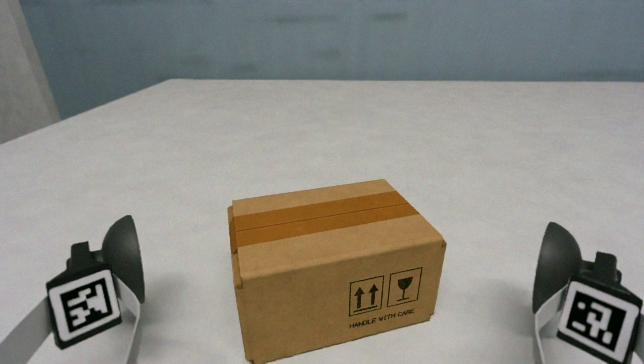

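Scene clock: 326.17 s.
move: done
base_odometry: x=-0.287 y=+0.190 heading=-1.309
turned_by_wheels: +0.000
turned_by_imu: +0.000
base_tilt: forward=-0.4 right=-1.3
lidar_m: 1.87 1.32 0.99 0.97 1.01 1.42 2.41 1.29 0.70 0.91 0.92 1.93
head_depth_mm: 1081 1168 1269 1338 959 344 290 / 1081 1168 1274 1345 434 353 1032 / 1093 1179 1286 1347 464 701 1283 / 1091 1180 1282 1340 493 698 1307 / 1094 1183 1285 1318 891 763 1297 / 1102 1190 1291 1305 917 763 1262 / 1105 1184 1300 1415 913 754 1283
base_status: not commanded
joint_positions: lift_m=+0.820 arm_m=+0.300 wrist_yaw_rad=+0.002 wrist_pitch_rad=-0.264 wrist_roll_rad=+0.000 gripper_m=+0.179 head_pan_rad=-1.570 head_tilt_rad=-0.500
joint_status: all done
measured_speeds: all 0
motor_effort: left_wheel=-3.6(3.8) right_wheel=-6.2(7.4) lift_m=+30.2(33.5) arm_m=+5.8(7.0) wrist_yaw_rad=-1.8(3.3) wrist_pitch_rad=+2.1(2.3) wrist_roll_rad=-0.1(0.3) gripper_m=+0.4(1.1) head_pan_rad=+3.5(3.9) head_tilt_rad=-2.4(3.9)
hand_pose: x=-0.0211 y=-0.6860 z=+0.8685 quat_wxyz=(+0.701, +0.094, -0.700, -0.093) (m; base frame)
wrist_depth_mm: - - - - - - - / - - - - - - - / 854 - - - - - - / 915 - - - - - - / 455 142 - - - - - / - 126 - - - - - / - - - 228 - - 105
pictures: wrist_camera
camera_calibration:
wrist_camera: T_world_to_cam=[[-0.998922, -0.0421216, -0.0195208, -0.0263406], [-0.00149555, 0.449458, -0.8933, 1.11671], [0.046401, -0.892308, -0.449037, -0.0550359], [0, 0, 0, 1]] pos_world=[-0.0220883, -0.552134, 0.972331]

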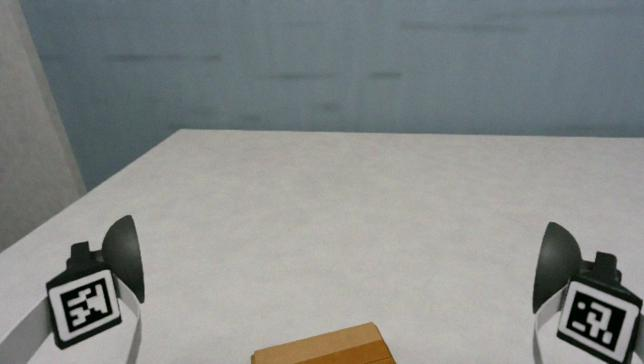

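Scene clock: 328.17 s.
move: done
base_odometry: x=-0.287 y=+0.190 heading=-1.309
turned_by_wheels: +0.000
turned_by_imu: +0.000
base_tilt: forward=-0.3 right=-1.1
lidar_m: 1.86 1.31 0.99 0.96 1.01 1.43 2.41 1.29 0.69 0.91 0.92 1.92
head_depth_mm: 1085 1168 1273 1347 956 757 1263 / 1089 1169 1281 1342 948 754 1220 / 1090 1176 1281 1345 943 748 1252 / 1095 1182 1293 1325 933 744 321 / 1097 1179 1293 1318 929 764 1295 / 1093 1186 1292 1310 923 760 1224 / 1101 1191 1301 1402 913 757 1286
base_status: not commanded
joint_positions: lift_m=+0.820 arm_m=+0.001 wrist_yaw_rad=+0.002 wrist_pitch_rad=-0.414 wrist_roll_rad=+0.000 gripper_m=+0.179 head_pan_rad=-1.570 head_tilt_rad=-0.500
joint_status: all done
measured_speeds: all 0
motor_effort: left_wheel=-3.7(4.0) right_wheel=-7.2(7.5) lift_m=+27.6(30.9) arm_m=-11.4(14.3) wrist_yaw_rad=-1.5(3.5) wrist_pitch_rad=+2.1(3.9) wrist_roll_rad=+0.0(0.3) gripper_m=+0.9(1.1) head_pan_rad=+3.3(4.2) head_tilt_rad=-2.2(3.6)
hand_pose: x=-0.0211 y=-0.3705 z=+0.8336 quat_wxyz=(+0.692, +0.146, -0.691, -0.145) (m; base frame)
wrist_depth_mm: - - - - - - - / - - - - - - - / - - - 453 - - - / - - - - - - - / - - - - - - - / 123 - - - - - - / 975 998 - - - 964 105
pictures: head_camera (sideways)
camera_calibration:
head_camera: T_world_to_cam=[[-0.0467428, 0.432391, -0.900474, 1.18752], [0.997515, -0.0273657, -0.0649206, 0.0780386], [-0.0527132, -0.901271, -0.430038, 0.515587], [0, 0, 0, 1]] pos_world=[0.00484138, -0.0466521, 1.29611]

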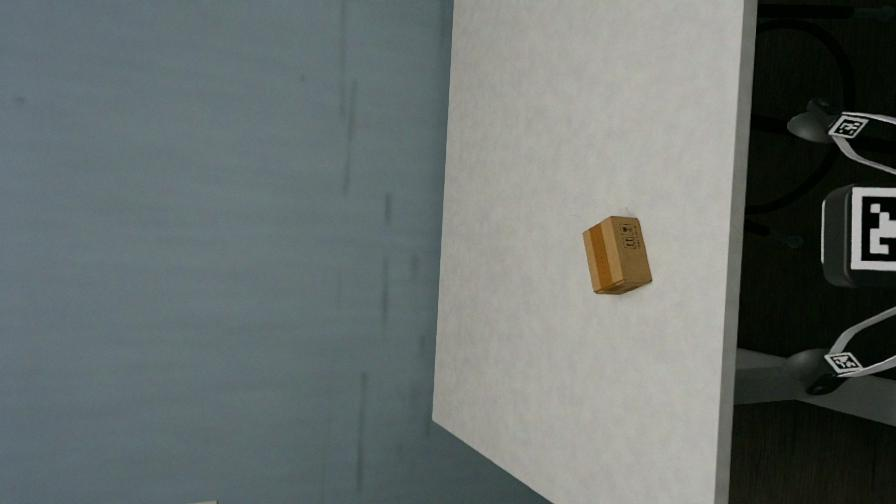

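>>> move(base={"translate_m": -0.45}, joints={"lift_m": 0.4, "wrist_yaw_rad": 3.0, "wrist_pitch_rad": -0.4, "gripper_m": 0.04}, pace="max", cameras=[])

>>> move(joints={"lift_m": 0.27}, pace="max", cameras=[])

>>> move(base={"translate_m": -0.95}, joints={"head_pan_rad": 0, "head_tilt_rad": -0.3}, pace="max", cameras=[])

>>> move(base={"rotate_rad": 1.58}, pace="max", cameras=["nav_camera"])

Scene clock: 357.93 s.
move: done
base_odometry: x=-0.404 y=+0.625 heading=-1.309
turned_by_wheels: +0.000
turned_by_imu: -0.001
base_tilt: forward=-0.3 right=-1.2
lidar_m: 2.32 1.35 1.01 0.98 1.03 2.01 1.96 1.78 0.99 0.78 0.69 1.90
head_depth_mm: 1065 1149 1254 1321 956 733 1284 / 1073 1158 1259 1325 949 729 1319 / 1072 1157 1261 1327 940 723 1315 / 1076 1167 1267 1333 935 742 1269 / 1077 1167 1270 1313 928 740 1273 / 1088 1171 1281 1303 917 734 1261 / 1086 1170 1276 1287 911 730 1286
base_status: done
joint_positions: lift_m=+0.400 arm_m=+0.001 wrist_yaw_rad=+2.997 wrist_pitch_rad=-0.415 wrist_roll_rad=+0.000 gripper_m=+0.040 head_pan_rad=-1.570 head_tilt_rad=-0.500
joint_status: all done
measured_speeds: all 0
motor_effort: left_wheel=-1.3(9.9) right_wheel=-10.8(14.1) lift_m=+29.3(31.2) arm_m=+13.0(14.0) wrist_yaw_rad=+0.8(7.4) wrist_pitch_rad=+2.2(6.3) wrist_roll_rad=+0.1(0.3) gripper_m=+0.3(83.9) head_pan_rad=+1.8(3.0) head_tilt_rad=-1.7(3.4)
hand_pose: x=+0.0111 y=+0.0770 z=+0.4135 quat_wxyz=(+0.195, +0.700, +0.095, +0.680) (m; base frame)
wrist_depth_mm: - 137 - 936 - - - / - 148 - - - - - / - 162 - - - - - / 943 186 861 909 907 896 880 / 772 753 203 740 724 749 741 / 666 661 127 624 129 635 626 / 576 588 261 566 545 558 553
pictures: none
No camera images: "cameras" was empty.

Scene clock: 359.60 s.
move: done
base_odometry: x=-0.404 y=+0.625 heading=-1.309
turned_by_wheels: +0.000
turned_by_imu: +0.000
base_tilt: forward=-0.3 right=-1.1
lidar_m: 2.31 1.35 1.01 0.98 1.03 2.02 1.96 1.79 0.99 0.78 0.70 1.90
head_depth_mm: 1071 1154 1254 1330 953 734 1292 / 1074 1145 1254 1326 949 726 1319 / 1073 1165 1259 1326 943 723 1307 / 1071 1169 1264 1333 932 741 1273 / 1076 1166 1273 1318 924 738 1266 / 1086 1167 1274 1305 918 733 1261 / 1086 1177 1279 1288 913 730 1286
base_status: not commanded
joint_positions: lift_m=+0.270 arm_m=+0.001 wrist_yaw_rad=+2.997 wrist_pitch_rad=-0.415 wrist_roll_rad=+0.000 gripper_m=+0.040 head_pan_rad=-1.570 head_tilt_rad=-0.500
joint_status: all done
measured_speeds: all 0
motor_effort: left_wheel=-1.0(1.6) right_wheel=-9.9(11.2) lift_m=+26.6(27.4) arm_m=+12.7(13.5) wrist_yaw_rad=+1.6(3.3) wrist_pitch_rad=+2.3(2.3) wrist_roll_rad=+0.1(0.4) gripper_m=+0.2(1.0) head_pan_rad=+1.4(2.1) head_tilt_rad=-1.4(2.4)
hand_pose: x=+0.0111 y=+0.0769 z=+0.2834 quat_wxyz=(+0.196, +0.700, +0.096, +0.680) (m; base frame)
wrist_depth_mm: - 137 - 952 - - - / - 147 - - - - - / 914 161 845 880 853 858 852 / 701 186 643 693 685 686 686 / 587 566 202 555 553 565 563 / 497 497 127 289 130 484 481 / 269 269 249 260 401 422 422
pictures: none
No camera images: "cameras" was empty.

Scene clock: 364.13 s.
move: done
base_odometry: x=-0.650 y=+1.542 heading=-1.309
turned_by_wheels: +0.000
turned_by_imu: -0.001
base_tilt: forward=-0.4 right=-1.3
lidar_m: 3.23 1.39 1.05 1.02 1.40 1.05 1.02 1.07 1.30 1.27 0.90 1.34
head_depth_mm: 3048 3356 3497 3648 1689 2043 1565 / 3045 3336 3418 3630 2929 2022 1555 / 3101 3357 3462 3687 2914 2001 1549 / 3121 3301 3485 3662 2887 2017 1553 / 3166 3333 3518 3629 2849 1986 1523 / 3198 3337 3401 3575 2849 1976 1522 / 3226 2674 2706 2818 2648 1967 1522
base_status: done
joint_positions: lift_m=+0.270 arm_m=+0.001 wrist_yaw_rad=+2.997 wrist_pitch_rad=-0.415 wrist_roll_rad=+0.000 gripper_m=+0.040 head_pan_rad=+0.000 head_tilt_rad=-0.300
joint_status: all done
measured_speeds: all 0
motor_effort: left_wheel=-0.6(14.5) right_wheel=-9.5(14.5) lift_m=+23.2(30.8) arm_m=+12.3(13.2) wrist_yaw_rad=+1.9(3.3) wrist_pitch_rad=+2.2(2.4) wrist_roll_rad=+0.0(0.4) gripper_m=+0.6(0.8) head_pan_rad=-3.3(5.8) head_tilt_rad=+3.7(7.7)
hand_pose: x=+0.0111 y=+0.0769 z=+0.2834 quat_wxyz=(+0.195, +0.700, +0.096, +0.680) (m; base frame)
wrist_depth_mm: - 137 - - - - - / - 147 - - - - - / 902 162 852 877 870 862 840 / 714 186 635 697 675 675 679 / 587 566 202 562 557 560 563 / 497 495 127 289 129 482 481 / 270 270 247 258 407 422 424
pictures: none
No camera images: "cameras" was empty.

Scene clock: 366.27 s.
move: done
base_odometry: x=-0.650 y=+1.542 heading=+0.271
turned_by_wheels: +1.580
turned_by_imu: +1.549
base_tilt: forward=-0.4 right=-1.3
lidar_m: 1.02 1.41 1.05 1.02 1.07 1.30 1.27 0.90 1.18 3.23 1.41 1.05
head_depth_mm: 864 900 944 991 1047 1102 1170 / 861 899 946 991 1047 1107 1177 / 859 902 942 997 1049 1103 1178 / 2109 2191 2318 2386 1065 1129 1199 / 2152 2245 2367 2454 2553 1978 1530 / 2149 2258 2357 2487 2576 1976 1522 / 2155 2256 2352 2508 2566 1974 1511
base_status: done
joint_positions: lift_m=+0.270 arm_m=+0.001 wrist_yaw_rad=+2.997 wrist_pitch_rad=-0.415 wrist_roll_rad=+0.000 gripper_m=+0.040 head_pan_rad=+0.000 head_tilt_rad=-0.300
joint_status: not commanded
measured_speeds: all 0
motor_effort: left_wheel=-6.1(15.6) right_wheel=+8.1(14.8) lift_m=+27.2(27.7) arm_m=+1.1(12.4) wrist_yaw_rad=+2.1(3.0) wrist_pitch_rad=+2.2(2.4) wrist_roll_rad=+0.0(0.3) gripper_m=+0.6(0.9) head_pan_rad=-3.0(4.0) head_tilt_rad=+3.4(5.0)
hand_pose: x=+0.0111 y=+0.0769 z=+0.2834 quat_wxyz=(+0.195, +0.700, +0.096, +0.680) (m; base frame)
wrist_depth_mm: - 137 - - - - - / - 147 - - - - - / 901 162 838 869 886 853 855 / 712 186 651 687 687 685 677 / 591 566 203 560 551 566 558 / 494 494 126 288 129 483 483 / 271 267 247 260 406 420 421
pictures: nav_camera (sideways)
camera_calibration:
nav_camera: T_world_to_cam=[[0.269896, 0.0170307, 0.962739, -1.21172], [0.0142248, -0.999805, 0.0136986, 0.0322122], [0.962784, 0.0099976, -0.270086, 0.298893], [0, 0, 0, 1]] pos_world=[0.0388097, 0.0498541, 1.24685]

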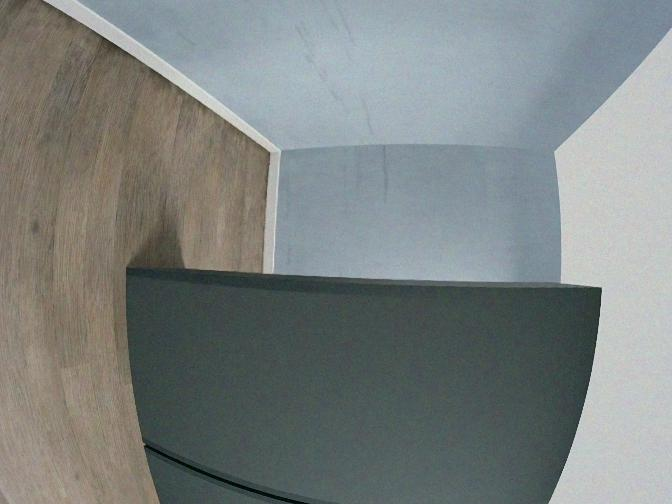

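>>> move(base={"rotate_rad": 0.6}, pace="max", cameras=[])

>>> move(base={"translate_m": 0.95}, pace="max", cameras=[])

>>> move(base={"rotate_rad": -0.6}, joints={"head_pan_rad": -1.2, "head_tilt_rad": -0.25}, pace="max", cameras=[])

>>> move(base={"translate_m": 1.0}, pace="max")

Scene clock: 385.20 s.
move: done
base_odometry: x=-0.650 y=+1.542 heading=+0.871
turned_by_wheels: +0.600
turned_by_imu: +0.587
base_tilt: forward=-0.2 right=-1.3
lidar_m: 1.32 1.03 1.02 1.09 1.29 1.26 0.90 1.18 2.94 1.32 1.03 1.02
head_depth_mm: 2160 2281 2321 2409 2496 2056 1565 / 2141 2313 2417 2539 2636 2027 1561 / 1784 1895 2055 2198 2373 2006 1555 / 1526 1609 1695 1819 1933 1925 1532 / 1333 1398 1471 1541 1645 1726 1530 / 1184 1227 1279 1341 1402 1492 1478 / 1060 1099 1136 1187 1240 1287 1364
base_status: done
joint_positions: lift_m=+0.270 arm_m=+0.001 wrist_yaw_rad=+2.997 wrist_pitch_rad=-0.415 wrist_roll_rad=+0.000 gripper_m=+0.040 head_pan_rad=+0.000 head_tilt_rad=-0.300
joint_status: not commanded
measured_speeds: all 0
motor_effort: left_wheel=-7.3(15.1) right_wheel=+8.0(13.7) lift_m=+29.4(31.3) arm_m=-13.0(13.4) wrist_yaw_rad=+2.3(3.4) wrist_pitch_rad=+2.3(2.4) wrist_roll_rad=+0.0(0.4) gripper_m=+0.2(1.0) head_pan_rad=-3.2(3.3) head_tilt_rad=+3.0(3.7)
hand_pose: x=+0.0111 y=+0.0769 z=+0.2834 quat_wxyz=(+0.195, +0.700, +0.096, +0.680) (m; base frame)
wrist_depth_mm: - 137 - - - - - / - 147 - - - - - / 915 162 859 870 869 867 806 / 718 186 643 695 685 684 683 / 590 567 202 554 553 563 559 / 499 497 126 288 129 482 482 / 269 270 249 259 404 424 419
pictures: none
No camera images: "cameras" was empty.

Scene clock: 389.73 s.
move: done
base_odometry: x=-0.037 y=+2.269 heading=+0.871
turned_by_wheels: +0.000
turned_by_imu: +0.001
base_tilt: forward=-0.4 right=-1.1
lidar_m: 0.61 0.48 0.47 0.50 0.75 2.03 1.84 2.22 0.72 0.60 0.86 1.36
head_depth_mm: 1219 1352 1520 1626 1713 1788 1556 / 968 1047 1140 1248 1390 1553 1507 / 802 857 919 988 1066 1161 1283 / 686 724 765 815 866 933 1007 / 598 627 656 695 730 777 824 / 531 551 574 602 633 665 701 / 477 494 513 533 557 582 610
base_status: done
joint_positions: lift_m=+0.270 arm_m=+0.001 wrist_yaw_rad=+2.997 wrist_pitch_rad=-0.415 wrist_roll_rad=+0.000 gripper_m=+0.040 head_pan_rad=+0.000 head_tilt_rad=-0.300
joint_status: not commanded
measured_speeds: all 0
motor_effort: left_wheel=+4.3(10.4) right_wheel=+3.1(17.7) lift_m=+25.9(30.1) arm_m=-10.3(12.9) wrist_yaw_rad=+1.6(3.0) wrist_pitch_rad=+2.2(2.4) wrist_roll_rad=+0.0(0.3) gripper_m=-0.2(0.8) head_pan_rad=-2.4(3.4) head_tilt_rad=+1.7(3.5)
hand_pose: x=+0.0110 y=+0.0769 z=+0.2834 quat_wxyz=(+0.195, +0.700, +0.096, +0.680) (m; base frame)
wrist_depth_mm: - 137 602 546 472 425 382 / - 147 173 595 510 454 401 / 900 162 170 620 549 483 429 / 713 185 647 664 582 509 462 / 588 567 202 561 552 548 - / 499 496 127 291 129 483 481 / 271 269 248 258 405 422 423
pictures: none
No camera images: "cameras" was empty.

Scene clock: 391.67 s.
move: done
base_odometry: x=-0.037 y=+2.269 heading=+0.271
turned_by_wheels: -0.600
turned_by_imu: -0.588
base_tilt: forward=-0.3 right=-1.3
lidar_m: 1.65 0.65 0.49 0.47 0.49 0.69 2.03 1.84 2.69 0.89 0.60 0.80
head_depth_mm: 2608 3710 3585 3874 3304 2197 1645 / 1146 1290 1471 1700 2004 1981 1641 / 745 798 869 943 1037 1145 1268 / 552 581 615 651 693 741 797 / 520 538 558 583 606 633 661 / 542 562 586 611 637 666 699 / 567 591 617 643 675 706 741
base_status: done
joint_positions: lift_m=+0.270 arm_m=+0.001 wrist_yaw_rad=+2.997 wrist_pitch_rad=-0.415 wrist_roll_rad=+0.000 gripper_m=+0.040 head_pan_rad=-1.208 head_tilt_rad=-0.250
joint_status: all done
measured_speeds: translate_m=+0.000 rotate_rad=+0.000 lift_m=+0.000 arm_m=+0.000 wrist_yaw_rad=+0.000 wrist_pitch_rad=+0.000 wrist_roll_rad=+0.000 head_pan_rad=+0.024 head_tilt_rad=+0.000
motor_effort: left_wheel=+6.1(14.3) right_wheel=-8.8(14.2) lift_m=+24.1(26.0) arm_m=-11.9(13.0) wrist_yaw_rad=+2.1(3.0) wrist_pitch_rad=+2.3(2.4) wrist_roll_rad=+0.2(0.4) gripper_m=+0.3(1.1) head_pan_rad=+3.3(5.4) head_tilt_rad=+5.8(7.9)
hand_pose: x=+0.0110 y=+0.0769 z=+0.2834 quat_wxyz=(+0.195, +0.700, +0.096, +0.680) (m; base frame)
wrist_depth_mm: 445 137 467 474 486 495 499 / 489 148 499 517 527 536 551 / 529 162 536 565 585 589 594 / 572 182 188 - - 638 651 / 591 546 202 561 551 565 560 / 502 497 127 289 129 482 481 / 270 270 248 259 405 422 421
pictures: none
No camera images: "cameras" was empty.

Scene clock: 396.37 s.
move: done
base_odometry: x=+0.926 y=+2.536 heading=+0.271
turned_by_wheels: +0.000
turned_by_imu: +0.001
base_tilt: forward=-0.4 right=-1.1
lidar_m: 0.72 0.61 0.46 0.44 0.46 0.65 1.95 0.79 0.64 1.48 1.00 0.74
head_depth_mm: 2335 3744 3839 - 3291 2219 1643 / 2677 3585 - - 3317 2185 1630 / 2214 2344 2528 2730 2840 2189 1632 / 1624 1722 1811 1930 2047 2021 1616 / 1320 1365 1423 1479 1562 1636 1557 / 1097 1127 1167 1215 1264 1308 1366 / 940 964 990 1023 1052 1090 1137
base_status: done
joint_positions: lift_m=+0.270 arm_m=+0.001 wrist_yaw_rad=+2.998 wrist_pitch_rad=-0.415 wrist_roll_rad=+0.000 gripper_m=+0.040 head_pan_rad=-1.200 head_tilt_rad=-0.250
joint_status: not commanded
measured_speeds: all 0
motor_effort: left_wheel=+2.4(16.4) right_wheel=+4.0(10.5) lift_m=+27.2(28.0) arm_m=-11.5(13.3) wrist_yaw_rad=+1.3(2.9) wrist_pitch_rad=+2.2(2.4) wrist_roll_rad=-0.3(0.3) gripper_m=+0.4(0.9) head_pan_rad=+3.1(4.1) head_tilt_rad=+5.3(6.4)
hand_pose: x=+0.0110 y=+0.0769 z=+0.2834 quat_wxyz=(+0.195, +0.700, +0.096, +0.680) (m; base frame)
wrist_depth_mm: 424 137 440 454 457 465 476 / 464 147 476 487 496 507 519 / 505 162 513 536 549 565 570 / 541 181 189 - - - - / 566 543 201 560 546 562 557 / 491 498 127 289 130 487 475 / 270 269 248 258 403 423 421
pictures: head_camera (sideways), nav_camera (sideways), wrist_camera
camera_calibration:
head_camera: T_world_to_cam=[[-0.114204, 0.165892, -0.979509, 1.2911], [0.945463, 0.3209, -0.0558854, 0.0666675], [0.305054, -0.932471, -0.193493, 0.205569], [0, 0, 0, 1]] pos_world=[0.0217076, -0.0438912, 1.30815]
nav_camera: T_world_to_cam=[[0.0962398, -0.200417, 0.974972, -1.22658], [-0.926861, -0.375128, 0.0143788, 0.0370767], [0.362858, -0.905048, -0.221861, 0.23976], [0, 0, 0, 1]] pos_world=[0.0654117, -0.0149239, 1.24854]
wrist_camera: T_world_to_cam=[[0.99394, -0.10698, -0.0252716, 0.0111032], [-0.0823641, -0.572537, -0.815731, 0.308683], [0.0727983, 0.81287, -0.577878, 0.266632], [0, 0, 0, 1]] pos_world=[-0.00502192, -0.038817, 0.406163]

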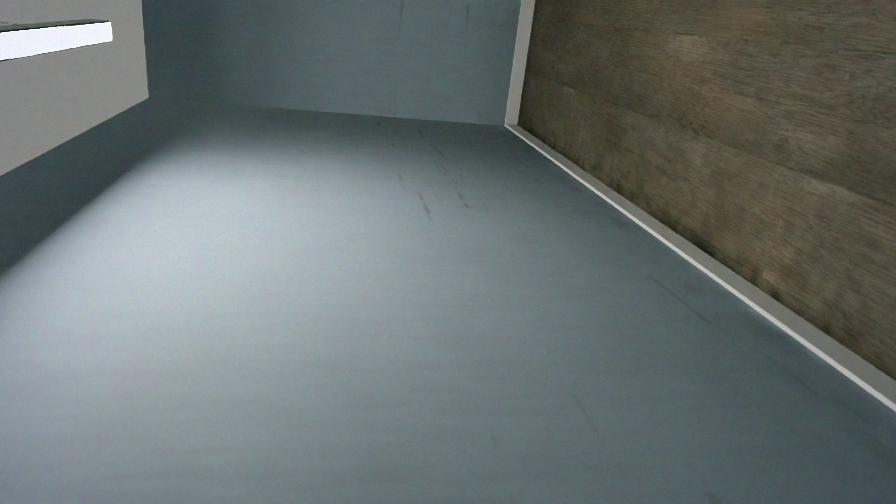

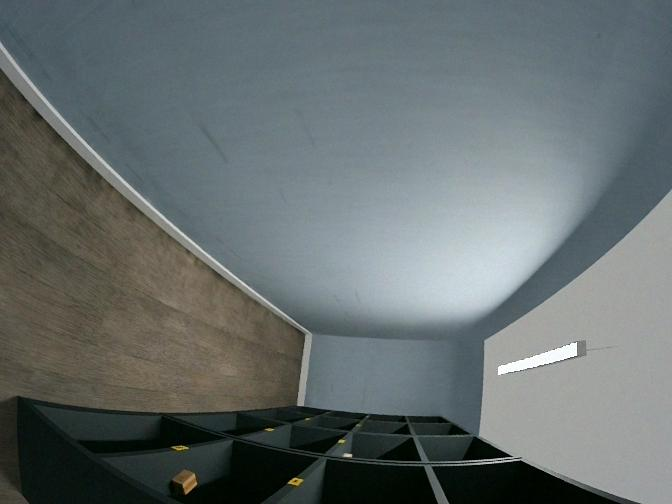

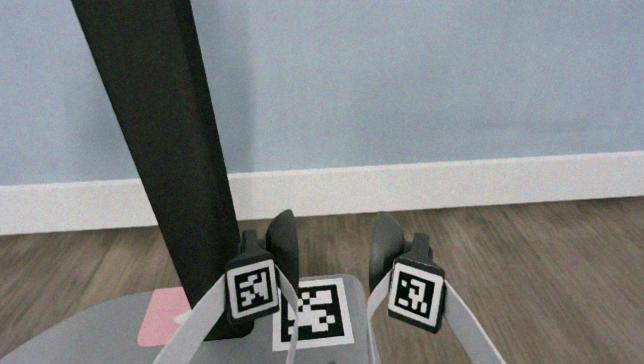

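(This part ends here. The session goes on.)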